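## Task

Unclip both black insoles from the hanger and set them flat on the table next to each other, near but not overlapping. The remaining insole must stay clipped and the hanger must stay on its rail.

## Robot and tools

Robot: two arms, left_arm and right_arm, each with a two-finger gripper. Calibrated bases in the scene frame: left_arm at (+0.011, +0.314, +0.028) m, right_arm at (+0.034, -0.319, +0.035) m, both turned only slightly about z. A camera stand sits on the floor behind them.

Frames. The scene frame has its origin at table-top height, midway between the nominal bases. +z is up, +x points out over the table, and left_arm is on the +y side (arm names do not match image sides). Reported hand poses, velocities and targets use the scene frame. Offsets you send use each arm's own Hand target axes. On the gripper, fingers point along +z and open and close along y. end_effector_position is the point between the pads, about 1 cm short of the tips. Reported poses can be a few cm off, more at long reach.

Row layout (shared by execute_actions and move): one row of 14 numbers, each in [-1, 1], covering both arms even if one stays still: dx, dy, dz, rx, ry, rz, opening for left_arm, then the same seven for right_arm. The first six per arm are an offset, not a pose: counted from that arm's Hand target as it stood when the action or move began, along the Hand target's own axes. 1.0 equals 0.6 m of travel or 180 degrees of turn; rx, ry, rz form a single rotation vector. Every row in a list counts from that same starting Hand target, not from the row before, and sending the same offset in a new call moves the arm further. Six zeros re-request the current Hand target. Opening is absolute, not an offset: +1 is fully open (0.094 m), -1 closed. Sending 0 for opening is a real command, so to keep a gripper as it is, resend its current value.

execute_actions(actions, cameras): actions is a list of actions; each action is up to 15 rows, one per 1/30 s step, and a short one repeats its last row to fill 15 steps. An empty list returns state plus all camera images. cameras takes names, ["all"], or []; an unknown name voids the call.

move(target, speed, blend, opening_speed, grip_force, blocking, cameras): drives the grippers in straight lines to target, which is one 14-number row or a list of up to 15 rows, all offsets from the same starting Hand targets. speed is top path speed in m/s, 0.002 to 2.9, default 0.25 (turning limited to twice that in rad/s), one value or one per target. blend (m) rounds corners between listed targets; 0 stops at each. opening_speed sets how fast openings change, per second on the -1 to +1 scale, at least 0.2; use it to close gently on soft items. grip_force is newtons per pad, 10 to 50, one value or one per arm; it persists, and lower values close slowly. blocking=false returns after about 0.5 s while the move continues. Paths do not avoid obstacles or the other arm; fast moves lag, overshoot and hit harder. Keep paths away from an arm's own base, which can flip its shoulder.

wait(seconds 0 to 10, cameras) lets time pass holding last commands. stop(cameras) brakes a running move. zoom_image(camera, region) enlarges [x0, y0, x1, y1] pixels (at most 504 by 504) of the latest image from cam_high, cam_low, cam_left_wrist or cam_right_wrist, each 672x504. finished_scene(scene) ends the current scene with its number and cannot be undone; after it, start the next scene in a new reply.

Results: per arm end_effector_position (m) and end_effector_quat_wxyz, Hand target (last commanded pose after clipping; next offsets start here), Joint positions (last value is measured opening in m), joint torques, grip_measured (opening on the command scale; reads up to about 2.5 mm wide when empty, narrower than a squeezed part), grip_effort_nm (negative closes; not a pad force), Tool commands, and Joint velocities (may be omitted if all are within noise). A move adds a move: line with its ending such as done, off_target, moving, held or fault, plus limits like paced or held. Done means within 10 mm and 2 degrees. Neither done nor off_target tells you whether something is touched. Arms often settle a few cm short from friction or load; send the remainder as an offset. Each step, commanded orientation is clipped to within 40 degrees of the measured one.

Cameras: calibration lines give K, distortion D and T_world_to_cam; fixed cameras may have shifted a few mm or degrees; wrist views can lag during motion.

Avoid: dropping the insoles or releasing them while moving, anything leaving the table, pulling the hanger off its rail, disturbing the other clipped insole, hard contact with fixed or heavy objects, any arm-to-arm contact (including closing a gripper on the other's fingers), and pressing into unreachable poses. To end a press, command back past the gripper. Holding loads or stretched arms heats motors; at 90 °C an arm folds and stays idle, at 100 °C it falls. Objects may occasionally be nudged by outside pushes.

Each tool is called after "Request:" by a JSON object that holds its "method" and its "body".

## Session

Excellent.

Request:
{"method": "execute_actions", "body": {"actions": []}}

Request:
{"method": "zoom_image", "body": {"camera": "cam_high", "region": [200, 130, 470, 420]}}

Request:
{"method": "zoom_image", "body": {"camera": "cam_low", "region": [270, 90, 450, 270]}}

Scene clock: 0.00 s.
left_arm: end_effector_position=(+0.4051, +0.3104, +0.1436) grip_measured=+1.000 grip_effort_nm=n/a end_effector_quat_wxyz=(+0.627, -0.028, +0.779, +0.020) | right_arm: end_effector_position=(+0.4401, -0.2983, +0.1610) grip_measured=+1.000 grip_effort_nm=n/a end_effector_quat_wxyz=(+0.636, +0.007, +0.771, -0.022)
Joint positions: left_arm=[-0.092 1.549 0.306 1.026 -0.136 -0.034 0.094] | right_arm=[0.088 1.574 0.358 1.024 0.157 0.006 0.094]
Joint velocities: within noise
Joint torques (N m): no reading
Heat: left arm: 27 °C; right arm: 28 °C.
Hand target: left_arm +0.4068, +0.3103, +0.1484; +0.632, -0.028, +0.774, +0.019 | right_arm +0.4403, -0.2984, +0.1610; +0.635, +0.007, +0.772, -0.022
Tool commands: left_gripper/opening=+1.0 right_gripper/opening=+1.0
camera_calibration:
cam_left_wrist: T_world_to_cam=[[0.0599874, -0.998159, -0.00893936, 0.288839], [-0.603176, -0.0291112, -0.797076, 0.404079], [0.795349, 0.0532065, -0.603812, -0.163877], [0, 0, 0, 1]] pos_world=[0.356744, 0.30879, 0.225713]
cam_right_wrist: T_world_to_cam=[[-0.0502298, -0.998544, 0.019671, -0.279314], [-0.594701, 0.0140802, -0.803823, 0.43521], [0.802376, -0.0520743, -0.594543, -0.185124], [0, 0, 0, 1]] pos_world=[0.393329, -0.294676, 0.245262]

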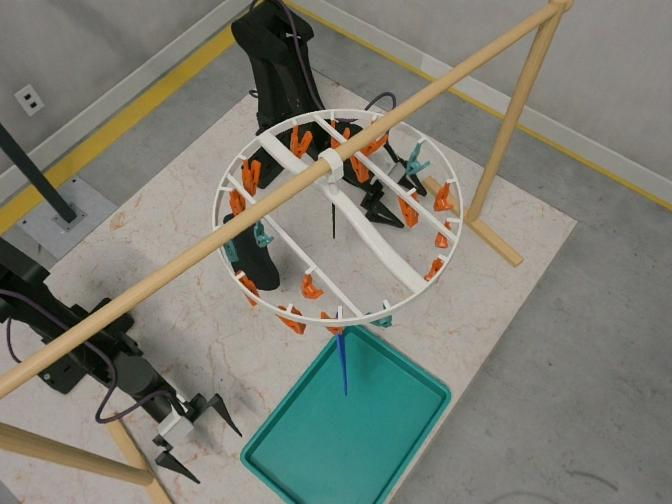

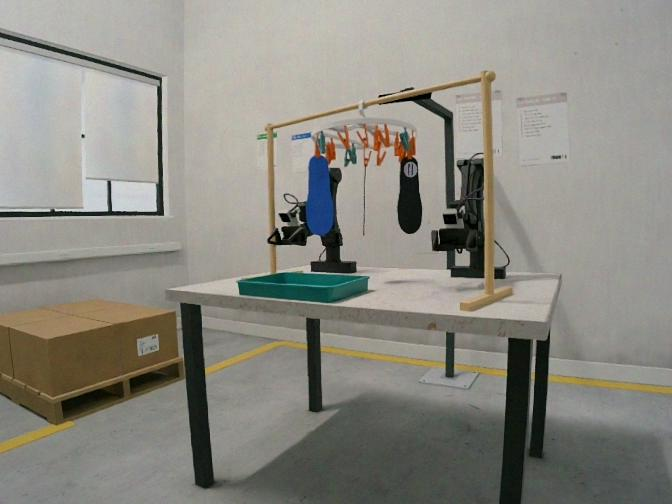

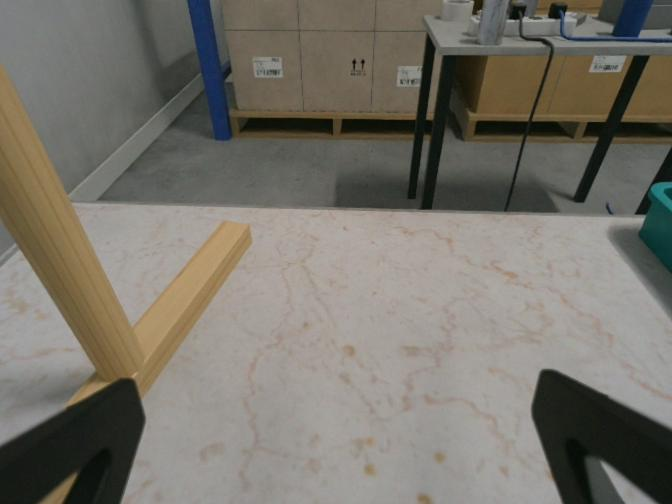

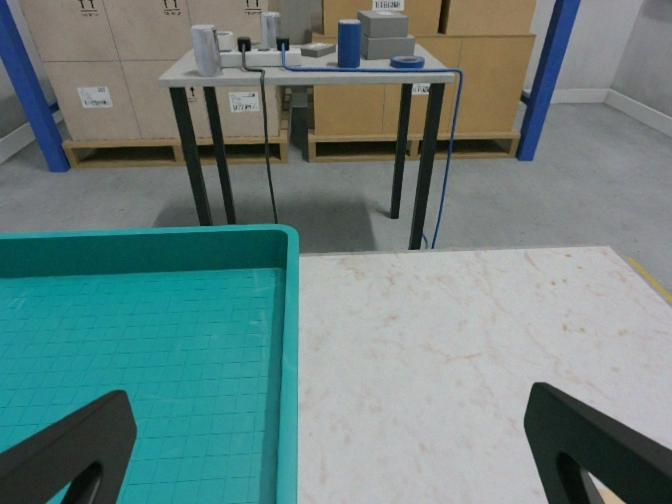

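Scaled by 1.738 from the camera's 672x504 image, which has a finer 960x720 frame.

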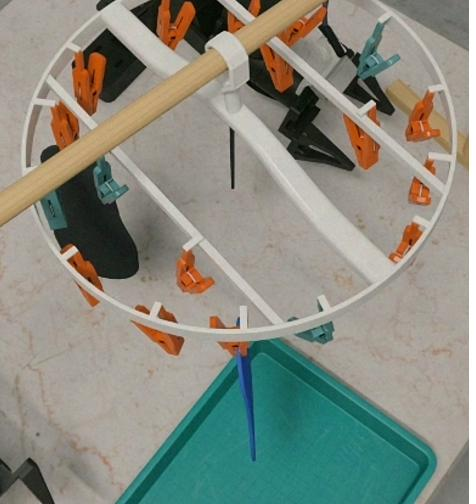

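Scaled by 2.800 from the camera's 672x504 image, which has a finer 960x720 frame.

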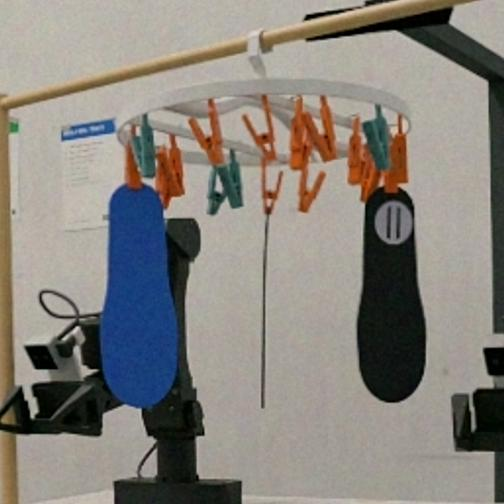

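Request:
{"method": "move", "body": {"target": [[0.115,-0.1665,-0.238,0.0218,-0.0546,0.0045,0.8,-0.145,0.115,-0.3055,-0.1698,-0.1774,0.0226,0.15],[0.140,-0.526,-0.3515,0.0218,-0.0546,0.0045,0.8,-0.270,0.374,-0.439,-0.1698,-0.1774,0.0226,0.15],[0.122,-0.565,-0.22,0.0218,-0.0546,0.0045,0.8,-0.270,0.374,-0.439,-0.1698,-0.1774,0.0226,0.15]], "cameras": ["cam_left_wrist","cam_right_wrist"], "speed": 0.3, "blend": [0.04,0.04,0]}}

Scene clock: 32.03 s.
left_arm: end_effector_position=(+0.2863, -0.0310, +0.1127) grip_measured=+0.802 grip_effort_nm=-0.10 end_effector_quat_wxyz=(+0.698, -0.013, +0.716, -0.006) | right_arm: end_effector_position=(+0.2221, -0.0621, +0.3570) grip_measured=+0.152 grip_effort_nm=-0.09 end_effector_quat_wxyz=(+0.798, -0.144, +0.551, +0.198)
Joint positions: left_arm=[-1.326 2.24 0.858 1.285 -1.314 -0.12 0.085] | right_arm=[1.31 1.114 0.326 1.3 0.772 -0.387 0.054]
Joint torques (N m): left_arm=[-0.42 -6.26 5.67 1.27 -0.02 0.04] | right_arm=[0.4 -1.59 10 1.16 -0.11 -0.08]
Heat: left arm: 31 °C; right arm: 29 °C.
Hand target: left_arm +0.2861, -0.0379, +0.1052; +0.696, +0.001, +0.718, +0.000 | right_arm +0.2221, -0.0601, +0.3649; +0.801, -0.138, +0.548, +0.200
Off the commanded pose: left_arm 0.010 m, 2 deg | right_arm 0.008 m, 1 deg.
move: done
camera_calibration:
cam_left_wrist: T_world_to_cam=[[0.00452768, -0.999908, 0.0128063, -0.0317126], [-0.441529, -0.0134894, -0.897146, 0.263376], [0.897236, -0.00159236, -0.441549, -0.11906], [0, 0, 0, 1]] pos_world=[0.223257, -0.0283464, 0.184122]
cam_right_wrist: T_world_to_cam=[[0.467887, -0.883785, 0.00250671, -0.160082], [-0.0766018, -0.0433793, -0.996118, 0.409819], [0.880462, 0.465878, -0.0879962, -0.0474893], [0, 0, 0, 1]] pos_world=[0.148106, -0.101576, 0.40445]
Images, in order (width x height): cam_left_wrist 672x504, cam_right_wrist 672x504.

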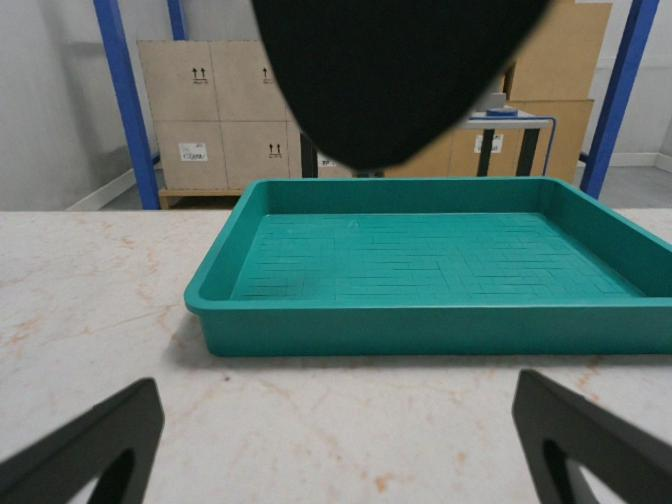

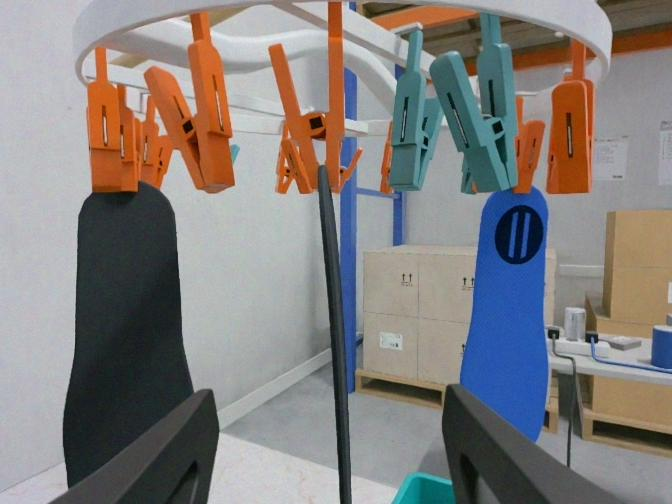

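Request:
{"method": "move", "body": {"target": [[-0.03,-0.007,-0.001,0,0,0,0.8,-0.0565,0.015,0.132,0,0,0,0.15],[-0.15,-0.007,-0.005,0,0,0,0.8,-0.0565,0.015,0.132,0,0,0,0.15]], "cameras": ["cam_left_wrist","cam_right_wrist"], "speed": 0.15}}

Scene clock: 41.83 s.
left_arm: end_effector_position=(+0.2874, -0.0352, +0.1724) grip_measured=+0.802 grip_effort_nm=-0.10 end_effector_quat_wxyz=(+0.691, +0.018, +0.722, +0.025) | right_arm: end_effector_position=(+0.2705, -0.0269, +0.4203) grip_measured=+0.152 grip_effort_nm=-0.09 end_effector_quat_wxyz=(+0.801, -0.136, +0.549, +0.197)
Joint positions: left_arm=[-1.326 2.009 0.896 0.946 -1.313 -0.102 0.085] | right_arm=[1.146 1.214 0.663 1.015 0.637 -0.292 0.054]
Joint torques (N m): left_arm=[-0.69 -11.04 7.36 1.29 -0.06 -0.1] | right_arm=[-0.44 -3.04 10.61 1.07 -0.24 0.03]
Heat: left arm: 29 °C; right arm: 30 °C.
Hand target: left_arm +0.2858, -0.0421, +0.1953; +0.696, +0.001, +0.718, -0.001 | right_arm +0.2720, -0.0231, +0.4251; +0.801, -0.138, +0.548, +0.200
Off the commanded pose: left_arm 0.024 m, 4 deg | right_arm 0.006 m, 1 deg.
move: off_target (left_arm)
camera_calibration:
cam_left_wrist: T_world_to_cam=[[0.00262023, -0.997203, -0.0746911, -0.020885], [-0.458385, 0.0651844, -0.88636, 0.32309], [0.88875, 0.0365598, -0.456933, -0.0872814], [0, 0, 0, 1]] pos_world=[0.225726, -0.038696, 0.244932]
cam_right_wrist: T_world_to_cam=[[0.457764, -0.889034, -0.00837577, -0.1446], [-0.0737873, -0.0286015, -0.996864, 0.478077], [0.886006, 0.456947, -0.0786921, -0.106496], [0, 0, 0, 1]] pos_world=[0.195825, -0.0662179, 0.466986]
Images, in order (width x height): cam_left_wrist 672x504, cam_right_wrist 672x504.

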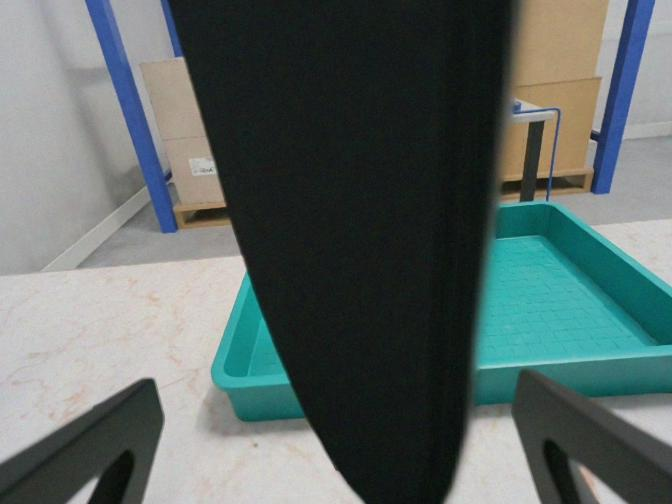

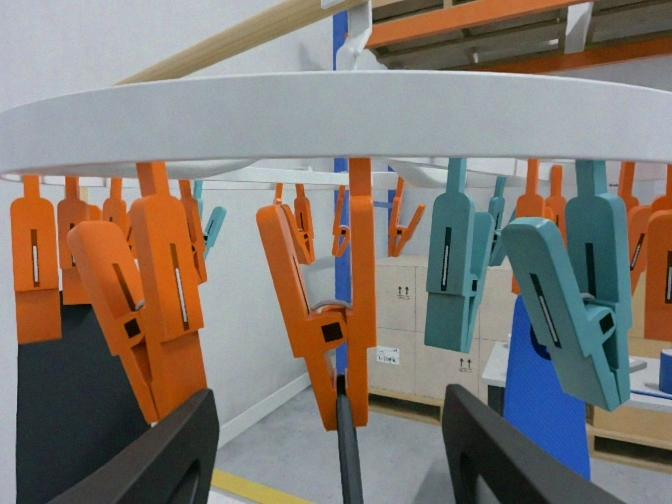

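Request:
{"method": "move", "body": {"target": [[0,0,0,0,0,0,0.8,-0.046,0.006,0.057,0,0,0,0.15],[-0.03,-0.01,0,0,0,0,0.8,-0.046,0.006,0.057,0,0,0,0.15],[-0.03,-0.01,0,0,0,0,0.8,-0.046,0.006,0.057,0,0,0,-0.2]], "cameras": ["cam_left_wrist","cam_right_wrist"], "speed": 0.1}}

Scene clock: 47.67 s.
left_arm: end_effector_position=(+0.2893, -0.0420, +0.1924) grip_measured=+0.802 grip_effort_nm=-0.10 end_effector_quat_wxyz=(+0.692, +0.016, +0.722, +0.022) | right_arm: end_effector_position=(+0.2876, -0.0128, +0.4587) grip_measured=-0.198 grip_effort_nm=-0.09 end_effector_quat_wxyz=(+0.801, -0.136, +0.549, +0.197)
Joint positions: left_arm=[-1.326 1.969 0.945 0.859 -1.313 -0.106 0.085] | right_arm=[1.104 1.257 0.85 0.859 0.598 -0.269 0.038]
Joint torques (N m): left_arm=[-0.94 -10.5 7.65 1.27 -0.09 -0.1] | right_arm=[-0.55 -3.55 10.92 1.09 -0.23 0.04]
Heat: left arm: 29 °C; right arm: 30 °C.
Hand target: left_arm +0.2864, -0.0481, +0.2132; +0.696, +0.001, +0.718, -0.001 | right_arm +0.2896, -0.0096, +0.4633; +0.801, -0.138, +0.548, +0.200
Off the commanded pose: left_arm 0.022 m, 3 deg | right_arm 0.006 m, 0 deg.
move: off_target (left_arm)
camera_calibration:
cam_left_wrist: T_world_to_cam=[[0.00287296, -0.997734, -0.067223, -0.0277513], [-0.457576, 0.0584613, -0.887246, 0.341793], [0.889166, 0.0333087, -0.456371, -0.0799071], [0, 0, 0, 1]] pos_world=[0.227527, -0.0450085, 0.264922]
cam_right_wrist: T_world_to_cam=[[0.45893, -0.888427, -0.00902213, -0.139548], [-0.0730718, -0.0276222, -0.996944, 0.517862], [0.885462, 0.458187, -0.0775956, -0.125401], [0, 0, 0, 1]] pos_world=[0.212922, -0.0522165, 0.50529]
Images, in order (width x height): cam_left_wrist 672x504, cam_right_wrist 672x504.

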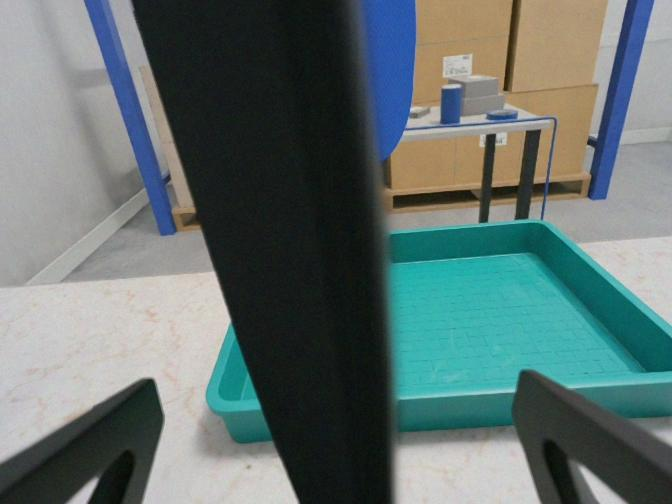

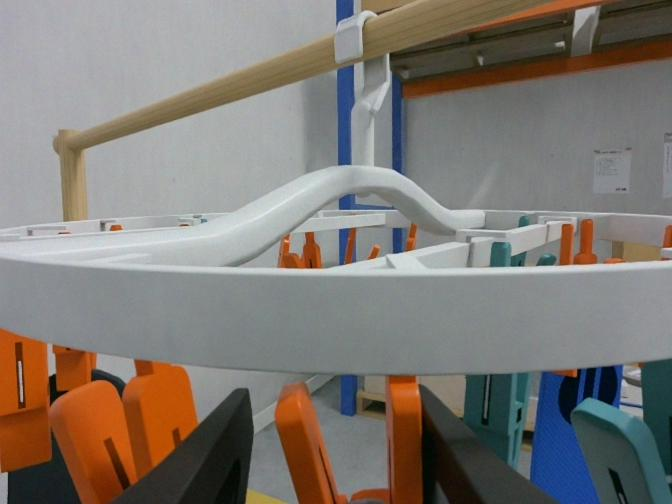

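Request:
{"method": "move", "body": {"target": [[0.02,0,0,0,0,0,-1,0,0,0,0,0,0,-0.25],[0.02,0,0,0,0,0,-1,0,0,0,0,0,0,-0.65],[0.13,0,0.004,0,0,0,-1,0,0,0,0,0,0,-0.65]], "cameras": ["cam_right_wrist","cam_low"], "speed": 0.1}}

Request:
{"method": "zoom_image", "body": {"camera": "cam_low", "region": [270, 90, 450, 270]}}

Scene clock: 54.07 s.
left_arm: end_effector_position=(+0.2897, -0.0490, +0.1492) grip_measured=-0.956 grip_effort_nm=-1.04 end_effector_quat_wxyz=(+0.699, -0.015, +0.715, -0.012) | right_arm: end_effector_position=(+0.2874, -0.0122, +0.4585) grip_measured=-0.581 grip_effort_nm=-1.03 end_effector_quat_wxyz=(+0.800, -0.137, +0.549, +0.198)
Joint positions: left_arm=[-1.329 2.145 0.936 1.116 -1.313 -0.127 0.002] | right_arm=[1.104 1.257 0.851 0.856 0.596 -0.267 0.02]
Joint torques (N m): left_arm=[-0.65 -6.24 3.38 1.56 -0.05 0.05] | right_arm=[-0.53 -3.6 10.92 1.12 -0.23 0.04]
Heat: left arm: 29 °C; right arm: 31 °C.
Hand target: left_arm +0.2864, -0.0481, +0.1352; +0.696, +0.001, +0.718, +0.000 | right_arm +0.2896, -0.0095, +0.4633; +0.801, -0.138, +0.548, +0.200
Off the commanded pose: left_arm 0.014 m, 2 deg | right_arm 0.006 m, 0 deg.
move: off_target (left_arm)
camera_calibration:
cam_right_wrist: T_world_to_cam=[[0.46142, -0.887148, -0.00777397, -0.14019], [-0.0733946, -0.0294383, -0.996868, 0.517609], [0.884141, 0.460546, -0.0786952, -0.124686], [0, 0, 0, 1]] pos_world=[0.212917, -0.0517084, 0.505086]
Images, in order (width x height): cam_low 672x504, cam_right_wrist 672x504.

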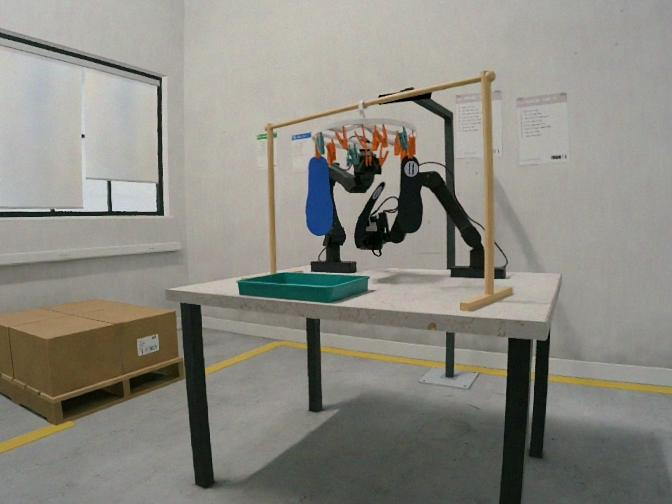

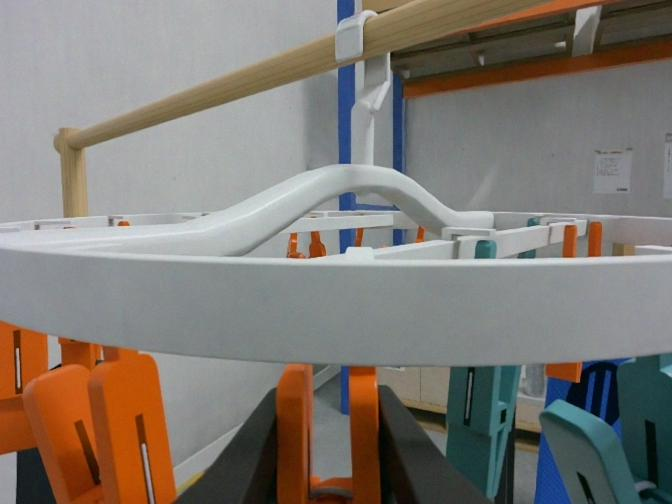

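Scaled by 2.800 from the camera's 672x504 image, which has a finer 960x720 frame.

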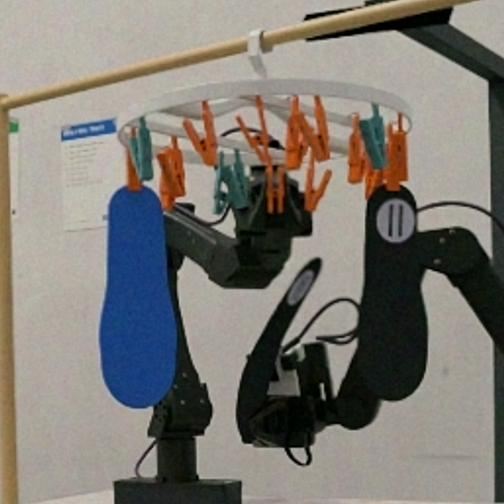

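Request:
{"method": "move", "body": {"target": [[0,0,0,0,0,0,-1,0,0,0,0,0,0,-0.1],[0,0,0,0,0,0,-1,0,0,-0.092,0,0,0,-0.1],[0,0,0,0,0,0,-1,0.0085,-0.226,-0.2725,0,0,0,-0.1],[-0.031,-0.003,-0.0617,0,0,0,-1,0.194,-0.459,-0.254,0,0,0,-0.1]], "speed": 0.22, "blend": [0,0.02,0.04,0], "cameras": []}}

Request:
{"method": "move", "body": {"target": [[0.0511,0.0498,0.0349,-0.0361,0.0354,-0.4995,-1,0,0,0,0,0,0,-0.1],[0.128,0.2165,0.187,-0.136,0.1358,-0.487,-1,0,0,0,0,0,0,-0.1],[0.147,0.2668,0.338,-0.136,0.1358,-0.487,-1,0,0,0,0,0,0,-0.1]], "speed": 0.22, "blend": [0.02,0.03,0], "cameras": ["cam_high","cam_low","cam_left_wrist"]}}

Scene clock: 75.33 s.
left_arm: end_effector_position=(+0.2527, -0.0538, +0.1428) grip_measured=-0.956 grip_effort_nm=-1.04 end_effector_quat_wxyz=(+0.695, +0.010, +0.719, +0.005) | right_arm: end_effector_position=(+0.3328, -0.2992, +0.3053) grip_measured=-0.102 grip_effort_nm=0.10 end_effector_quat_wxyz=(+0.793, -0.137, +0.563, +0.187)
Joint positions: left_arm=[-1.427 2.127 0.917 1.016 -1.397 -0.17 0.002] | right_arm=[-0.409 1.211 0.134 1.563 -0.789 0.351 0.042]
Joint torques (N m): left_arm=[-0.53 -11.37 3.51 1.24 -0.21 -0.1] | right_arm=[-0.51 -1.63 5.34 1.1 0.11 0.01]
Heat: left arm: 30 °C; right arm: 32 °C.
Hand target: left_arm +0.2500, -0.0498, +0.1549; +0.696, +0.001, +0.718, +0.000 | right_arm +0.3317, -0.2998, +0.3000; +0.801, -0.138, +0.548, +0.200
Off the commanded pose: left_arm 0.013 m, 1 deg | right_arm 0.005 m, 2 deg.
joint sent to its limit (right arm) — joint 4 (wrist pitch), upper limit. The joint targets are off in orientation, not in position.
move: off_target (left_arm)
No camera images: "cameras" was empty.

Scene clock: 81.03 s.
left_arm: end_effector_position=(+0.4428, +0.1151, +0.0598) grip_measured=-0.956 grip_effort_nm=-1.04 end_effector_quat_wxyz=(-0.334, +0.626, -0.620, +0.335) | right_arm: end_effector_position=(+0.3328, -0.2992, +0.3054) grip_measured=-0.102 grip_effort_nm=0.10 end_effector_quat_wxyz=(+0.793, -0.137, +0.563, +0.187)
Joint positions: left_arm=[-0.638 1.96 0.889 0.386 -0.507 -1.954 0.002] | right_arm=[-0.409 1.211 0.134 1.563 -0.789 0.351 0.042]
Joint torques (N m): left_arm=[-0.03 -5.9 7.83 1.67 -0.15 0.08] | right_arm=[-0.54 -1.69 5.35 1.17 0.11 0.04]
Heat: left arm: 30 °C; right arm: 31 °C.
Hand target: left_arm +0.4502, +0.1100, +0.0606; -0.337, +0.621, -0.621, +0.338 | right_arm +0.3317, -0.2998, +0.3000; +0.801, -0.138, +0.548, +0.200
Off the commanded pose: left_arm 0.009 m, 1 deg | right_arm 0.006 m, 2 deg.
joint sent to its limit (right arm) — joint 4 (wrist pitch), upper limit. The joint targets are off in orientation, not in position.
move: done
camera_calibration:
cam_left_wrist: T_world_to_cam=[[0.549447, -0.00665545, 0.835502, -0.29046], [-0.35172, -0.908895, 0.22406, 0.283158], [0.757892, -0.416972, -0.501731, -0.169484], [0, 0, 0, 1]] pos_world=[0.387636, 0.184757, 0.0942]
Images, in order (width x height): cam_high 672x504, cam_low 672x504, cam_left_wrist 672x504.

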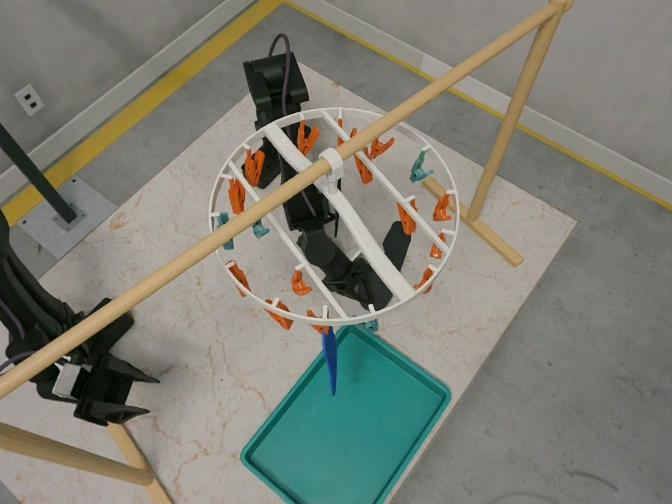

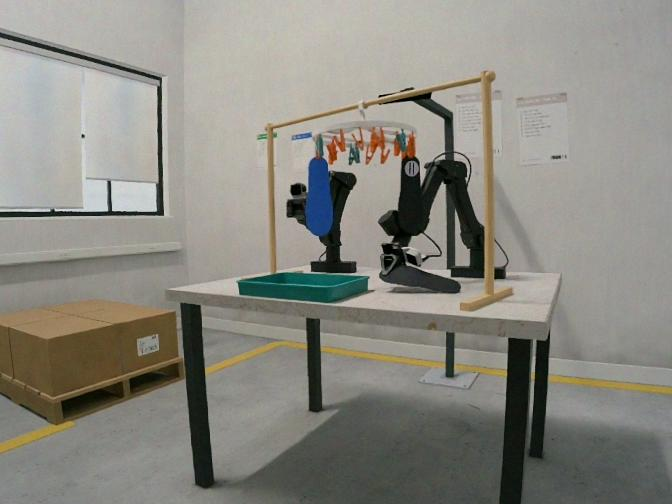

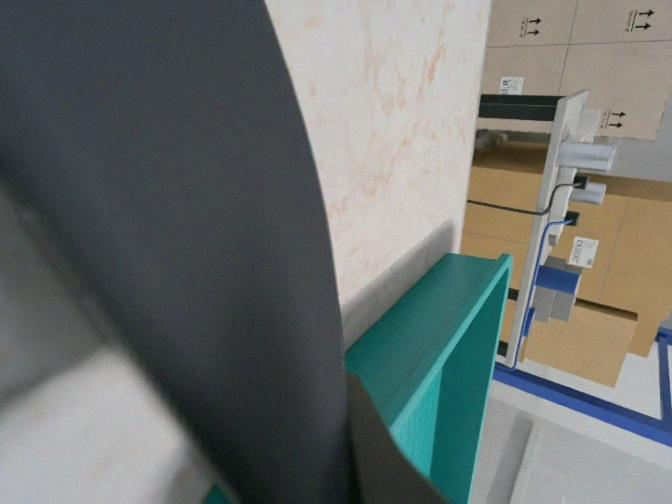

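Request:
{"method": "move", "body": {"target": [[0,0.0477,0.0368,0,0,0,-1,0,0,0,0,0,0,-0.1],[0,0.054,0.041,0,0,0,-0.5,0,0,0,0,0,0,-0.1],[0,0.054,-0.14,0,0,0,-0.5,0,0,0,0,0,0,-0.1]], "speed": 0.12, "cameras": ["cam_high","cam_low","cam_right_wrist"]}}

Request:
{"method": "zoom_image", "body": {"camera": "cam_high", "region": [260, 150, 460, 340]}}

Request:
{"method": "zoom_image", "body": {"camera": "cam_low", "region": [270, 90, 450, 270]}}

Scene clock: 88.27 s.
left_arm: end_effector_position=(+0.3671, +0.1050, +0.0751) grip_measured=-0.502 grip_effort_nm=0.09 end_effector_quat_wxyz=(-0.331, +0.621, -0.622, +0.342) | right_arm: end_effector_position=(+0.3328, -0.2992, +0.3054) grip_measured=-0.102 grip_effort_nm=0.10 end_effector_quat_wxyz=(+0.793, -0.137, +0.563, +0.187)
Joint positions: left_arm=[-0.811 1.75 0.688 0.322 -0.625 -2.078 0.023] | right_arm=[-0.409 1.211 0.134 1.563 -0.789 0.351 0.042]
Joint torques (N m): left_arm=[-0.58 -8.21 3.96 1.33 -0.36 -0.07] | right_arm=[-0.51 -1.65 5.31 1.16 0.11 0.04]
Heat: left arm: 30 °C; right arm: 31 °C.
Hand target: left_arm +0.3621, +0.1100, +0.0792; -0.337, +0.621, -0.621, +0.338 | right_arm +0.3317, -0.2998, +0.3000; +0.801, -0.138, +0.548, +0.200
Off the commanded pose: left_arm 0.008 m, 1 deg | right_arm 0.006 m, 2 deg.
joint sent to its limit (right arm) — joint 4 (wrist pitch), upper limit. The joint targets are off in orientation, not in position.
move: done
camera_calibration:
cam_right_wrist: T_world_to_cam=[[0.444077, -0.895983, -0.00321946, -0.415213], [-0.101455, -0.0467137, -0.993743, 0.363107], [0.890226, 0.441625, -0.111647, -0.0421971], [0, 0, 0, 1]] pos_world=[0.258791, -0.336426, 0.354787]
Images, in order (width x height): cam_high 672x504, cam_low 672x504, cam_right_wrist 672x504.

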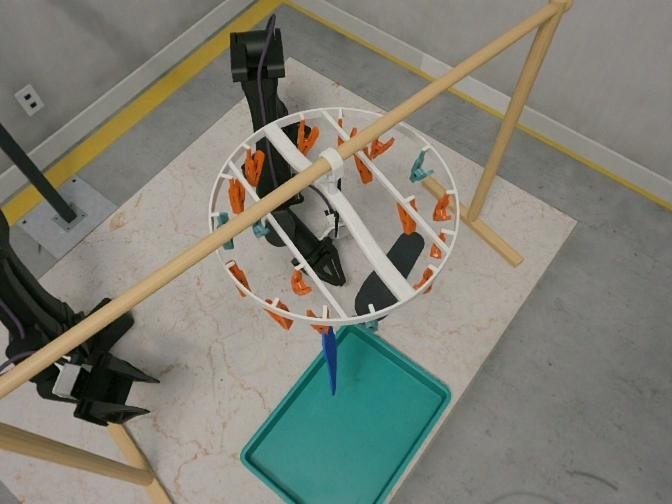

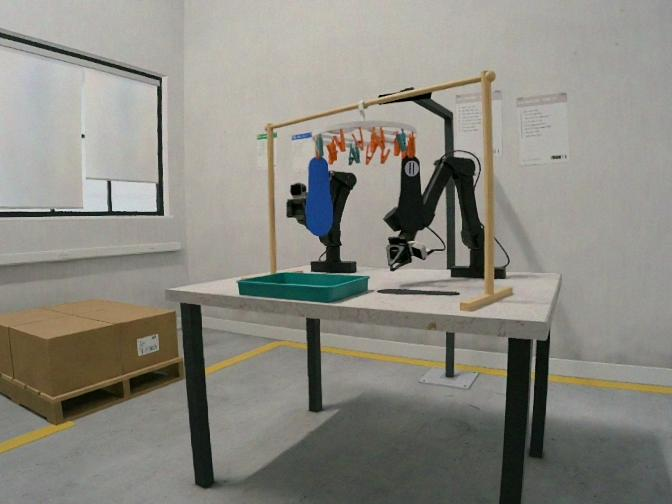

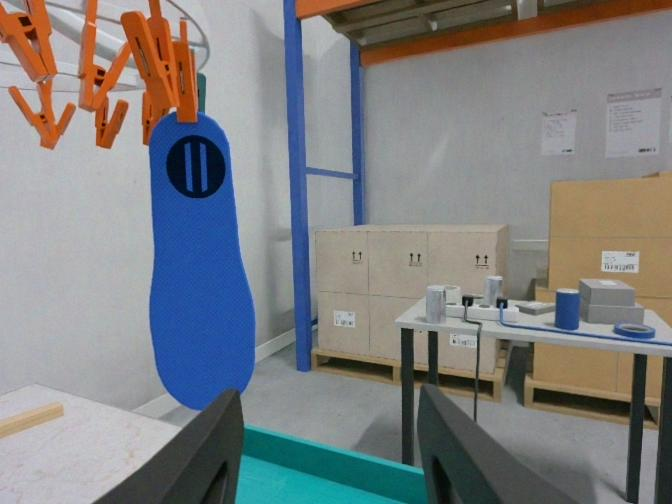

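Scaled by 2.520 from the camera's 672x504 image, which has a finer 960x720 frame.

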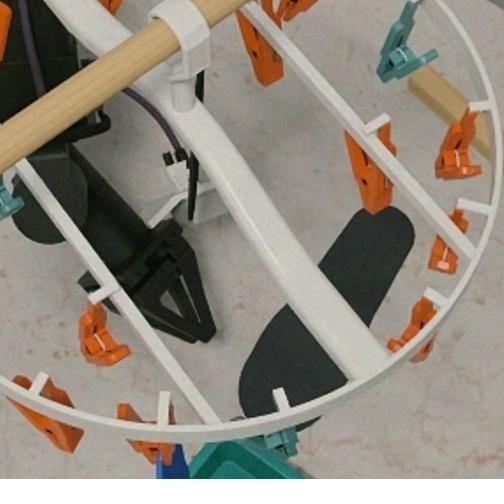

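Scaled by 2.800 from the camera's 672x504 image, which has a finer 960x720 frame.

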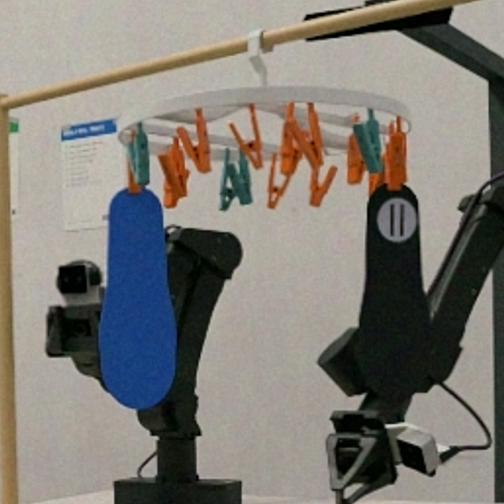

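Request:
{"method": "move", "body": {"target": [[-0.0333,0.0637,-0.1617,0,0,0,-0.5,0,0,0,0,0,0,0.8],[-0.2167,-0.1698,-0.353,0.4372,-0.0055,0.4578,0.15,0.2883,0.3188,0.0073,-0.1775,0.1678,0.018,0.8],[-0.185,-0.3227,-0.4087,0.4372,-0.0055,0.4578,0.15,0.4132,0.5387,0.1702,-0.4682,0.1403,0.0465,0.8]], "speed": 0.28, "blend": [0.02,0.03,0], "cameras": ["cam_left_wrist","cam_right_wrist"]}}

Scene clock: 127.37 s.
left_arm: end_effector_position=(+0.2614, +0.2220, +0.3612) grip_measured=+0.148 grip_effort_nm=0.08 end_effector_quat_wxyz=(+0.743, +0.226, +0.529, -0.342) | right_arm: end_effector_position=(+0.3434, +0.0709, +0.1116) grip_measured=+0.798 grip_effort_nm=0.10 end_effector_quat_wxyz=(-0.371, +0.636, -0.429, -0.523)
Joint positions: left_arm=[0.22 0.863 0.261 1.25 0.974 -0.586 0.054] | right_arm=[0.509 2.276 1.343 0.138 -1.32 -0.802 0.084]
Joint torques (N m): left_arm=[-0.79 -0.73 9.16 1.02 -0.37 0.03] | right_arm=[0.17 -10.15 8.87 0.79 -0.53 -0.08]
Heat: left arm: 29 °C; right arm: 30 °C.
Hand target: left_arm +0.2618, +0.2215, +0.3749; +0.753, +0.231, +0.517, -0.335 | right_arm +0.3424, +0.0723, +0.1054; -0.360, +0.635, -0.428, -0.533
Off the commanded pose: left_arm 0.014 m, 2 deg | right_arm 0.006 m, 2 deg.
move: off_target (left_arm); blend cut to 0 m at target 1, 0 m at target 2; target 2's new opening was sent with left_arm's hand 0.005 m and 7 deg from that target
camera_calibration:
cam_left_wrist: T_world_to_cam=[[-0.747224, -0.66449, 0.0104911, 0.341075], [-0.0655214, 0.0579516, -0.996167, 0.400272], [0.661335, -0.745047, -0.0868411, 0.11189], [0, 0, 0, 1]] pos_world=[0.207089, 0.286808, 0.404876]
cam_right_wrist: T_world_to_cam=[[0.938151, 0.34571, 0.0188939, -0.34921], [0.216581, -0.54341, -0.811048, 0.0945225], [-0.27012, 0.764978, -0.584675, 0.191629], [0, 0, 0, 1]] pos_world=[0.358903, 0.0254982, 0.195301]
Images, in order (width x height): cam_left_wrist 672x504, cam_right_wrist 672x504.

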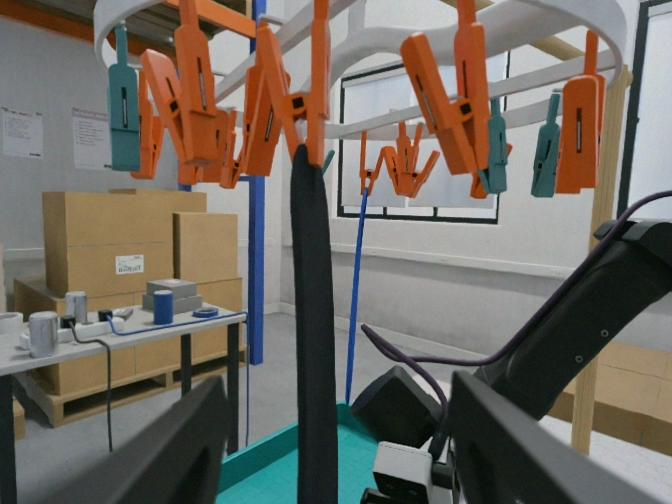

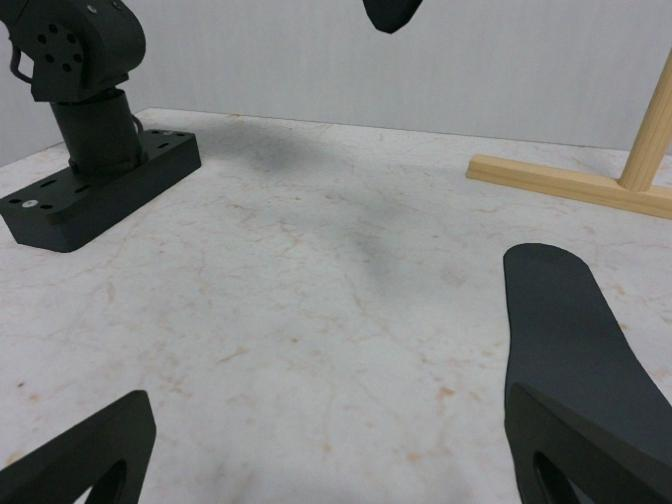

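Request:
{"method": "move", "body": {"target": [[-0.068,0.0217,0.126,0,0,0,0.15,-0.025,-0.026,0.143,0,0,0,0.8],[-0.068,0.0217,0.126,0,0,0,0.15,-0.107,-0.026,0.1285,0,0,0,0.8]], "speed": 0.15, "cameras": ["cam_left_wrist","cam_right_wrist"]}}

Scene clock: 143.93 s.
left_arm: end_effector_position=(+0.3077, +0.1894, +0.4277) grip_measured=+0.148 grip_effort_nm=0.08 end_effector_quat_wxyz=(+0.746, +0.229, +0.525, -0.339) | right_arm: end_effector_position=(+0.3199, +0.1582, +0.1396) grip_measured=+0.798 grip_effort_nm=0.10 end_effector_quat_wxyz=(-0.350, +0.632, -0.435, -0.537)
Joint positions: left_arm=[-0.014 0.973 0.603 0.873 0.778 -0.384 0.054] | right_arm=[0.692 2.326 1.5 0.316 -1.196 -0.454 0.084]
Joint torques (N m): left_arm=[-0.76 -1.03 9.8 1.26 -0.29 0.03] | right_arm=[-0.39 -15.88 9.36 0.98 -0.25 -0.07]
Heat: left arm: 30 °C; right arm: 31 °C.
Hand target: left_arm +0.3088, +0.1885, +0.4400; +0.753, +0.231, +0.517, -0.335 | right_arm +0.3241, +0.1588, +0.1554; -0.360, +0.635, -0.428, -0.533
Off the commanded pose: left_arm 0.012 m, 1 deg | right_arm 0.016 m, 2 deg.
move: off_target (left_arm, right_arm)
camera_calibration:
cam_left_wrist: T_world_to_cam=[[-0.74695, -0.66488, -0.000643548, 0.358092], [-0.054102, 0.0617448, -0.996625, 0.467491], [0.662676, -0.744394, -0.0820916, 0.0603056], [0, 0, 0, 1]] pos_world=[0.252806, 0.254114, 0.471095]
cam_right_wrist: T_world_to_cam=[[0.930174, 0.365877, -0.0301863, -0.351659], [0.192037, -0.554997, -0.809383, 0.179188], [-0.312888, 0.74707, -0.586505, 0.151611], [0, 0, 0, 1]] pos_world=[0.34013, 0.114849, 0.223337]
Images, in order (width x height): cam_left_wrist 672x504, cam_right_wrist 672x504.

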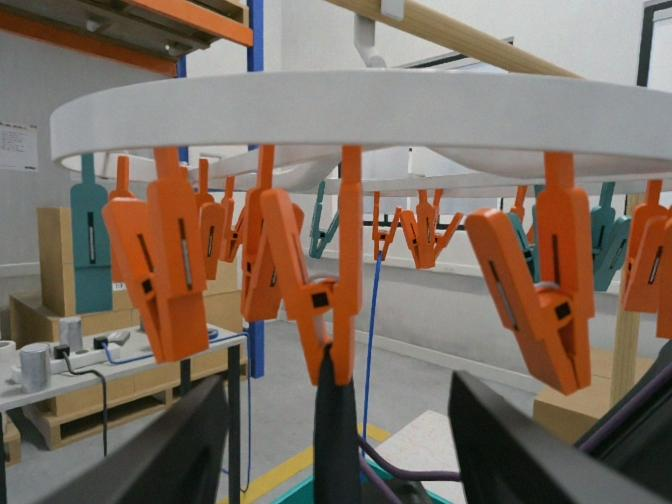

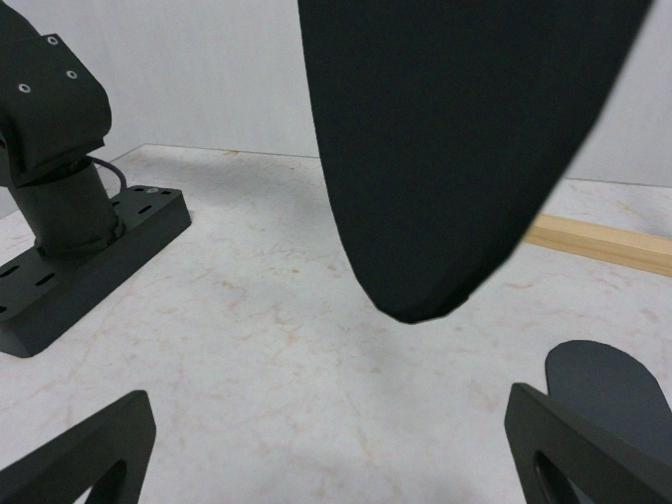

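Request:
{"method": "move", "body": {"target": [[-0.0365,0.009,0.07,0,0,0,0.15,0,-0.023,-0.013,0,0,0,0.8],[-0.0365,0.009,0.07,0,0,0,0.15,-0.083,-0.023,-0.028,0,0,0,0.8]], "speed": 0.1, "cameras": ["cam_left_wrist","cam_right_wrist"]}}

Scene clock: 153.97 s.
left_arm: end_effector_position=(+0.3327, +0.1700, +0.4639) grip_measured=+0.148 grip_effort_nm=0.08 end_effector_quat_wxyz=(+0.747, +0.230, +0.524, -0.339) | right_arm: end_effector_position=(+0.3392, +0.1578, +0.1879) grip_measured=+0.798 grip_effort_nm=0.10 end_effector_quat_wxyz=(-0.351, +0.631, -0.441, -0.533)
Joint positions: left_arm=[-0.108 1.073 0.801 0.738 0.695 -0.324 0.054] | right_arm=[0.668 2.278 1.647 0.085 -1.203 -0.487 0.084]
Joint torques (N m): left_arm=[-0.75 -1.58 9.99 1.33 -0.25 0.03] | right_arm=[-0.36 -16.12 10.25 0.99 -0.38 -0.08]
Heat: left arm: 31 °C; right arm: 32 °C.
Hand target: left_arm +0.3337, +0.1688, +0.4757; +0.753, +0.231, +0.517, -0.335 | right_arm +0.3398, +0.1566, +0.2073; -0.360, +0.635, -0.428, -0.533
Off the commanded pose: left_arm 0.012 m, 1 deg | right_arm 0.019 m, 2 deg.
move: off_target (left_arm, right_arm)
camera_calibration:
cam_left_wrist: T_world_to_cam=[[-0.746665, -0.665192, -0.00325553, 0.365064], [-0.051176, 0.0623223, -0.996743, 0.505027], [0.663228, -0.744067, -0.0805758, 0.0313851], [0, 0, 0, 1]] pos_world=[0.27761, 0.234716, 0.507099]
cam_right_wrist: T_world_to_cam=[[0.934945, 0.353308, -0.0324175, -0.367224], [0.185366, -0.564339, -0.804463, 0.217285], [-0.302518, 0.74612, -0.593117, 0.184145], [0, 0, 0, 1]] pos_world=[0.358764, 0.114971, 0.272113]
Images, in order (width x height): cam_left_wrist 672x504, cam_right_wrist 672x504.

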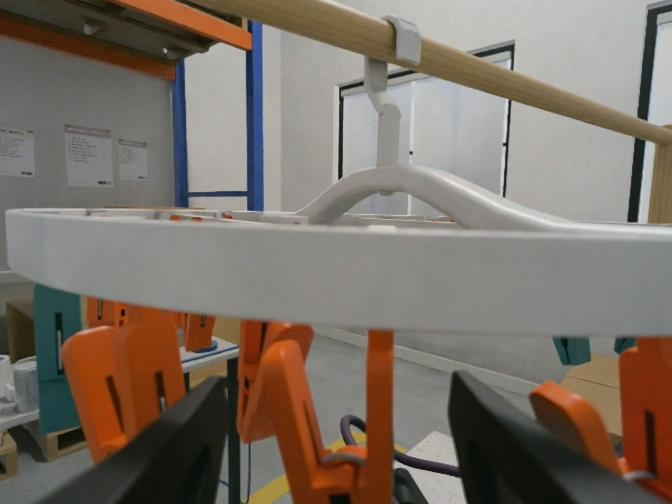

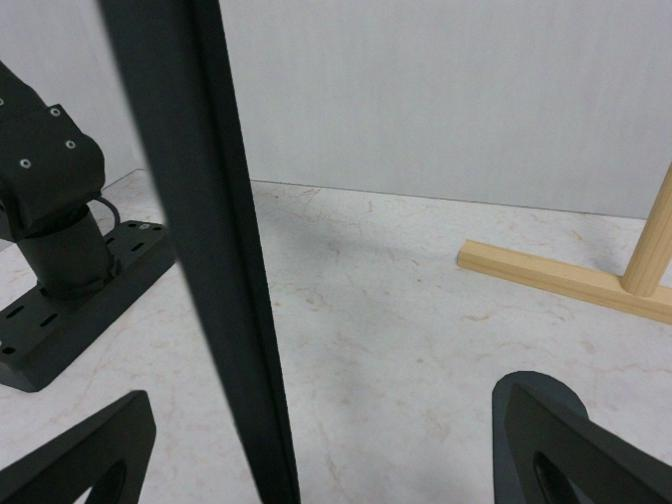

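Request:
{"method": "move", "body": {"target": [[0.005,0,0.0125,0,0,0,0.15,-0.025,0.015,-0.003,0,0,0,0.8],[0.005,0,0.0125,0,0,0,-0.2,-0.025,0.015,-0.003,0,0,0,0.8]], "speed": 0.1, "cameras": ["cam_left_wrist","cam_right_wrist"]}}

Scene clock: 160.47 s.
left_arm: end_effector_position=(+0.3380, +0.1641, +0.4628) grip_measured=-0.198 grip_effort_nm=-0.11 end_effector_quat_wxyz=(+0.746, +0.230, +0.525, -0.339) | right_arm: end_effector_position=(+0.3366, +0.1557, +0.2099) grip_measured=+0.798 grip_effort_nm=0.10 end_effector_quat_wxyz=(-0.361, +0.634, -0.433, -0.530)
Joint positions: left_arm=[-0.133 1.097 0.813 0.738 0.672 -0.309 0.038] | right_arm=[0.668 2.231 1.647 0.066 -1.203 -0.488 0.084]
Joint torques (N m): left_arm=[-0.76 -1.7 10.18 1.35 -0.24 0.03] | right_arm=[0.25 -16.2 8.08 0.96 -0.33 0.03]
Heat: left arm: 32 °C; right arm: 32 °C.
Hand target: left_arm +0.3392, +0.1628, +0.4754; +0.753, +0.231, +0.517, -0.335 | right_arm +0.3311, +0.1540, +0.2225; -0.360, +0.635, -0.428, -0.533
Off the commanded pose: left_arm 0.013 m, 1 deg | right_arm 0.014 m, 1 deg.
move: off_target (left_arm, right_arm); target 2's new opening was sent with left_arm's hand 0.013 m and 1 deg from that target
camera_calibration:
cam_left_wrist: T_world_to_cam=[[-0.746669, -0.665194, -0.00143175, 0.364178], [-0.0538754, 0.0626193, -0.996582, 0.50539], [0.66301, -0.74404, -0.0825934, 0.0243465], [0, 0, 0, 1]] pos_world=[0.283006, 0.228716, 0.506195]
cam_right_wrist: T_world_to_cam=[[0.935316, 0.353761, -0.00611541, -0.36902], [0.202723, -0.549989, -0.810195, 0.22725], [-0.289979, 0.756548, -0.586129, 0.190671], [0, 0, 0, 1]] pos_world=[0.354372, 0.111278, 0.293618]
Images, in order (width x height): cam_left_wrist 672x504, cam_right_wrist 672x504.

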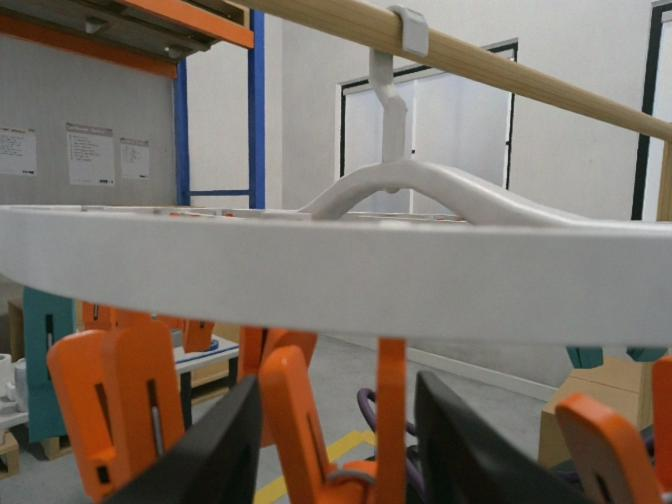

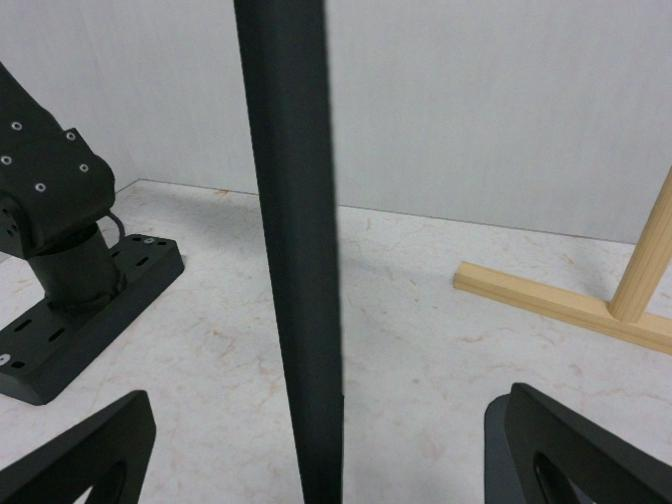

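Request:
{"method": "move", "body": {"target": [[0,0,0,0,0,0,-0.25,0,0,0,0,0,0,-1],[0,0,0,0,0,0,-0.65,0,0,0,0,0,0,-1],[0,0,0,0,0,0,-0.65,0.105,0,0.018,0,0,0,-1]], "speed": 0.1, "cameras": ["cam_left_wrist","cam_right_wrist","cam_low"]}}

Request:
{"method": "zoom_image", "body": {"camera": "cam_low", "region": [290, 90, 470, 270]}}

Scene clock: 166.40 s.
left_arm: end_effector_position=(+0.3383, +0.1644, +0.4631) grip_measured=-0.559 grip_effort_nm=-1.04 end_effector_quat_wxyz=(+0.747, +0.229, +0.525, -0.338) | right_arm: end_effector_position=(+0.3354, +0.1547, +0.1738) grip_measured=-0.972 grip_effort_nm=-1.03 end_effector_quat_wxyz=(-0.376, +0.638, -0.420, -0.525)
Joint positions: left_arm=[-0.133 1.097 0.813 0.737 0.67 -0.308 0.021] | right_arm=[0.668 2.281 1.556 0.247 -1.203 -0.49 0.001]
Joint torques (N m): left_arm=[-0.73 -1.72 10.11 1.37 -0.21 0.02] | right_arm=[0.23 -11.64 6.72 1.16 -0.33 0.02]
Heat: left arm: 33 °C; right arm: 32 °C.
Hand target: left_arm +0.3392, +0.1628, +0.4755; +0.753, +0.231, +0.517, -0.335 | right_arm +0.3313, +0.1538, +0.1586; -0.360, +0.635, -0.428, -0.533
Off the commanded pose: left_arm 0.012 m, 1 deg | right_arm 0.016 m, 2 deg.
move: off_target (left_arm, right_arm); target 2's new opening was sent with left_arm's hand 0.013 m and 1 deg from that target
camera_calibration:
cam_left_wrist: T_world_to_cam=[[-0.744713, -0.667382, -0.00209295, 0.364671], [-0.0530964, 0.0623743, -0.996639, 0.505448], [0.66527, -0.742099, -0.0818865, 0.0230062], [0, 0, 0, 1]] pos_world=[0.283107, 0.228921, 0.506397]
cam_right_wrist: T_world_to_cam=[[0.934695, 0.35383, 0.0339237, -0.374552], [0.229679, -0.528367, -0.817359, 0.186527], [-0.271282, 0.771772, -0.575129, 0.159367], [0, 0, 0, 1]] pos_world=[0.350483, 0.108087, 0.256823]
Images, in order (width x height): cam_low 672x504, cam_left_wrist 672x504, cam_right_wrist 672x504.

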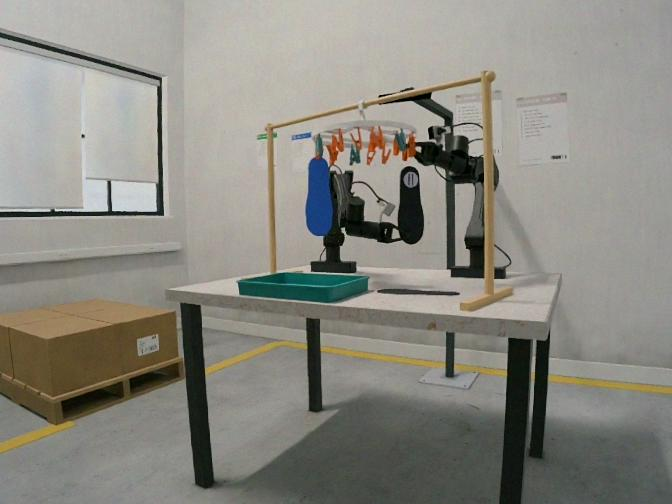

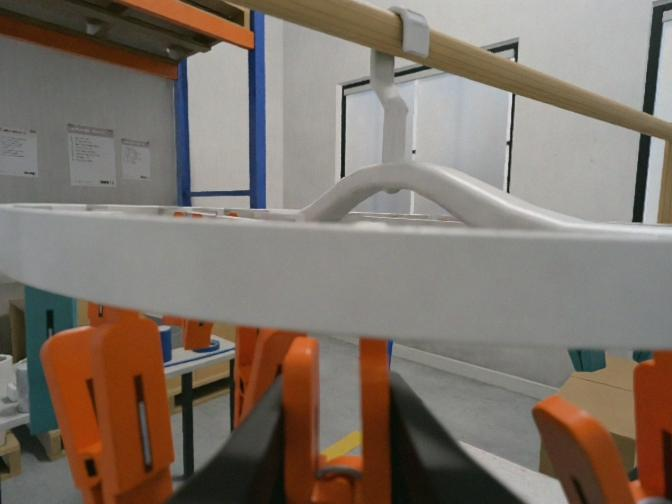

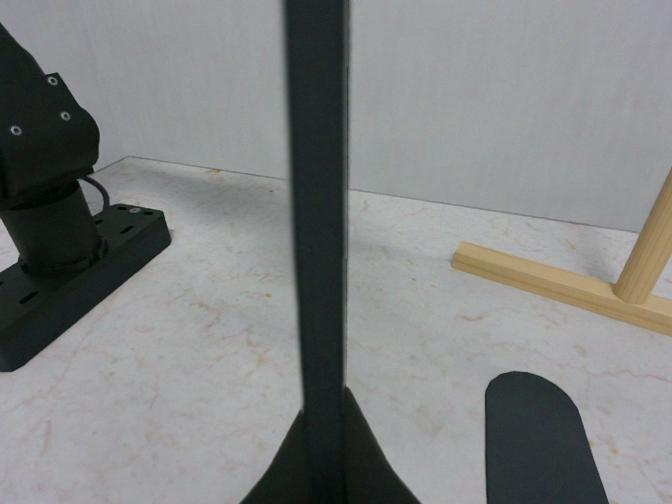

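Scaled by 2.800 from the camera's 672x504 image, which has a finer 960x720 frame.

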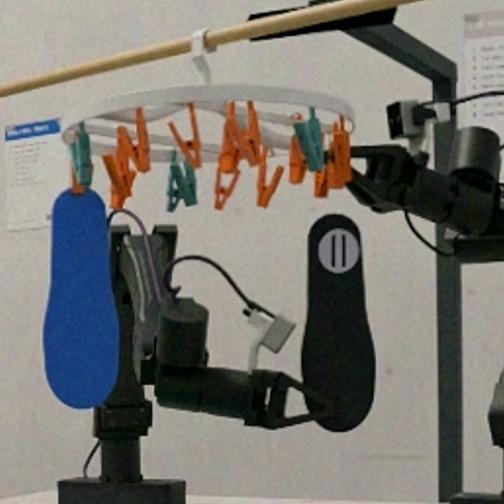

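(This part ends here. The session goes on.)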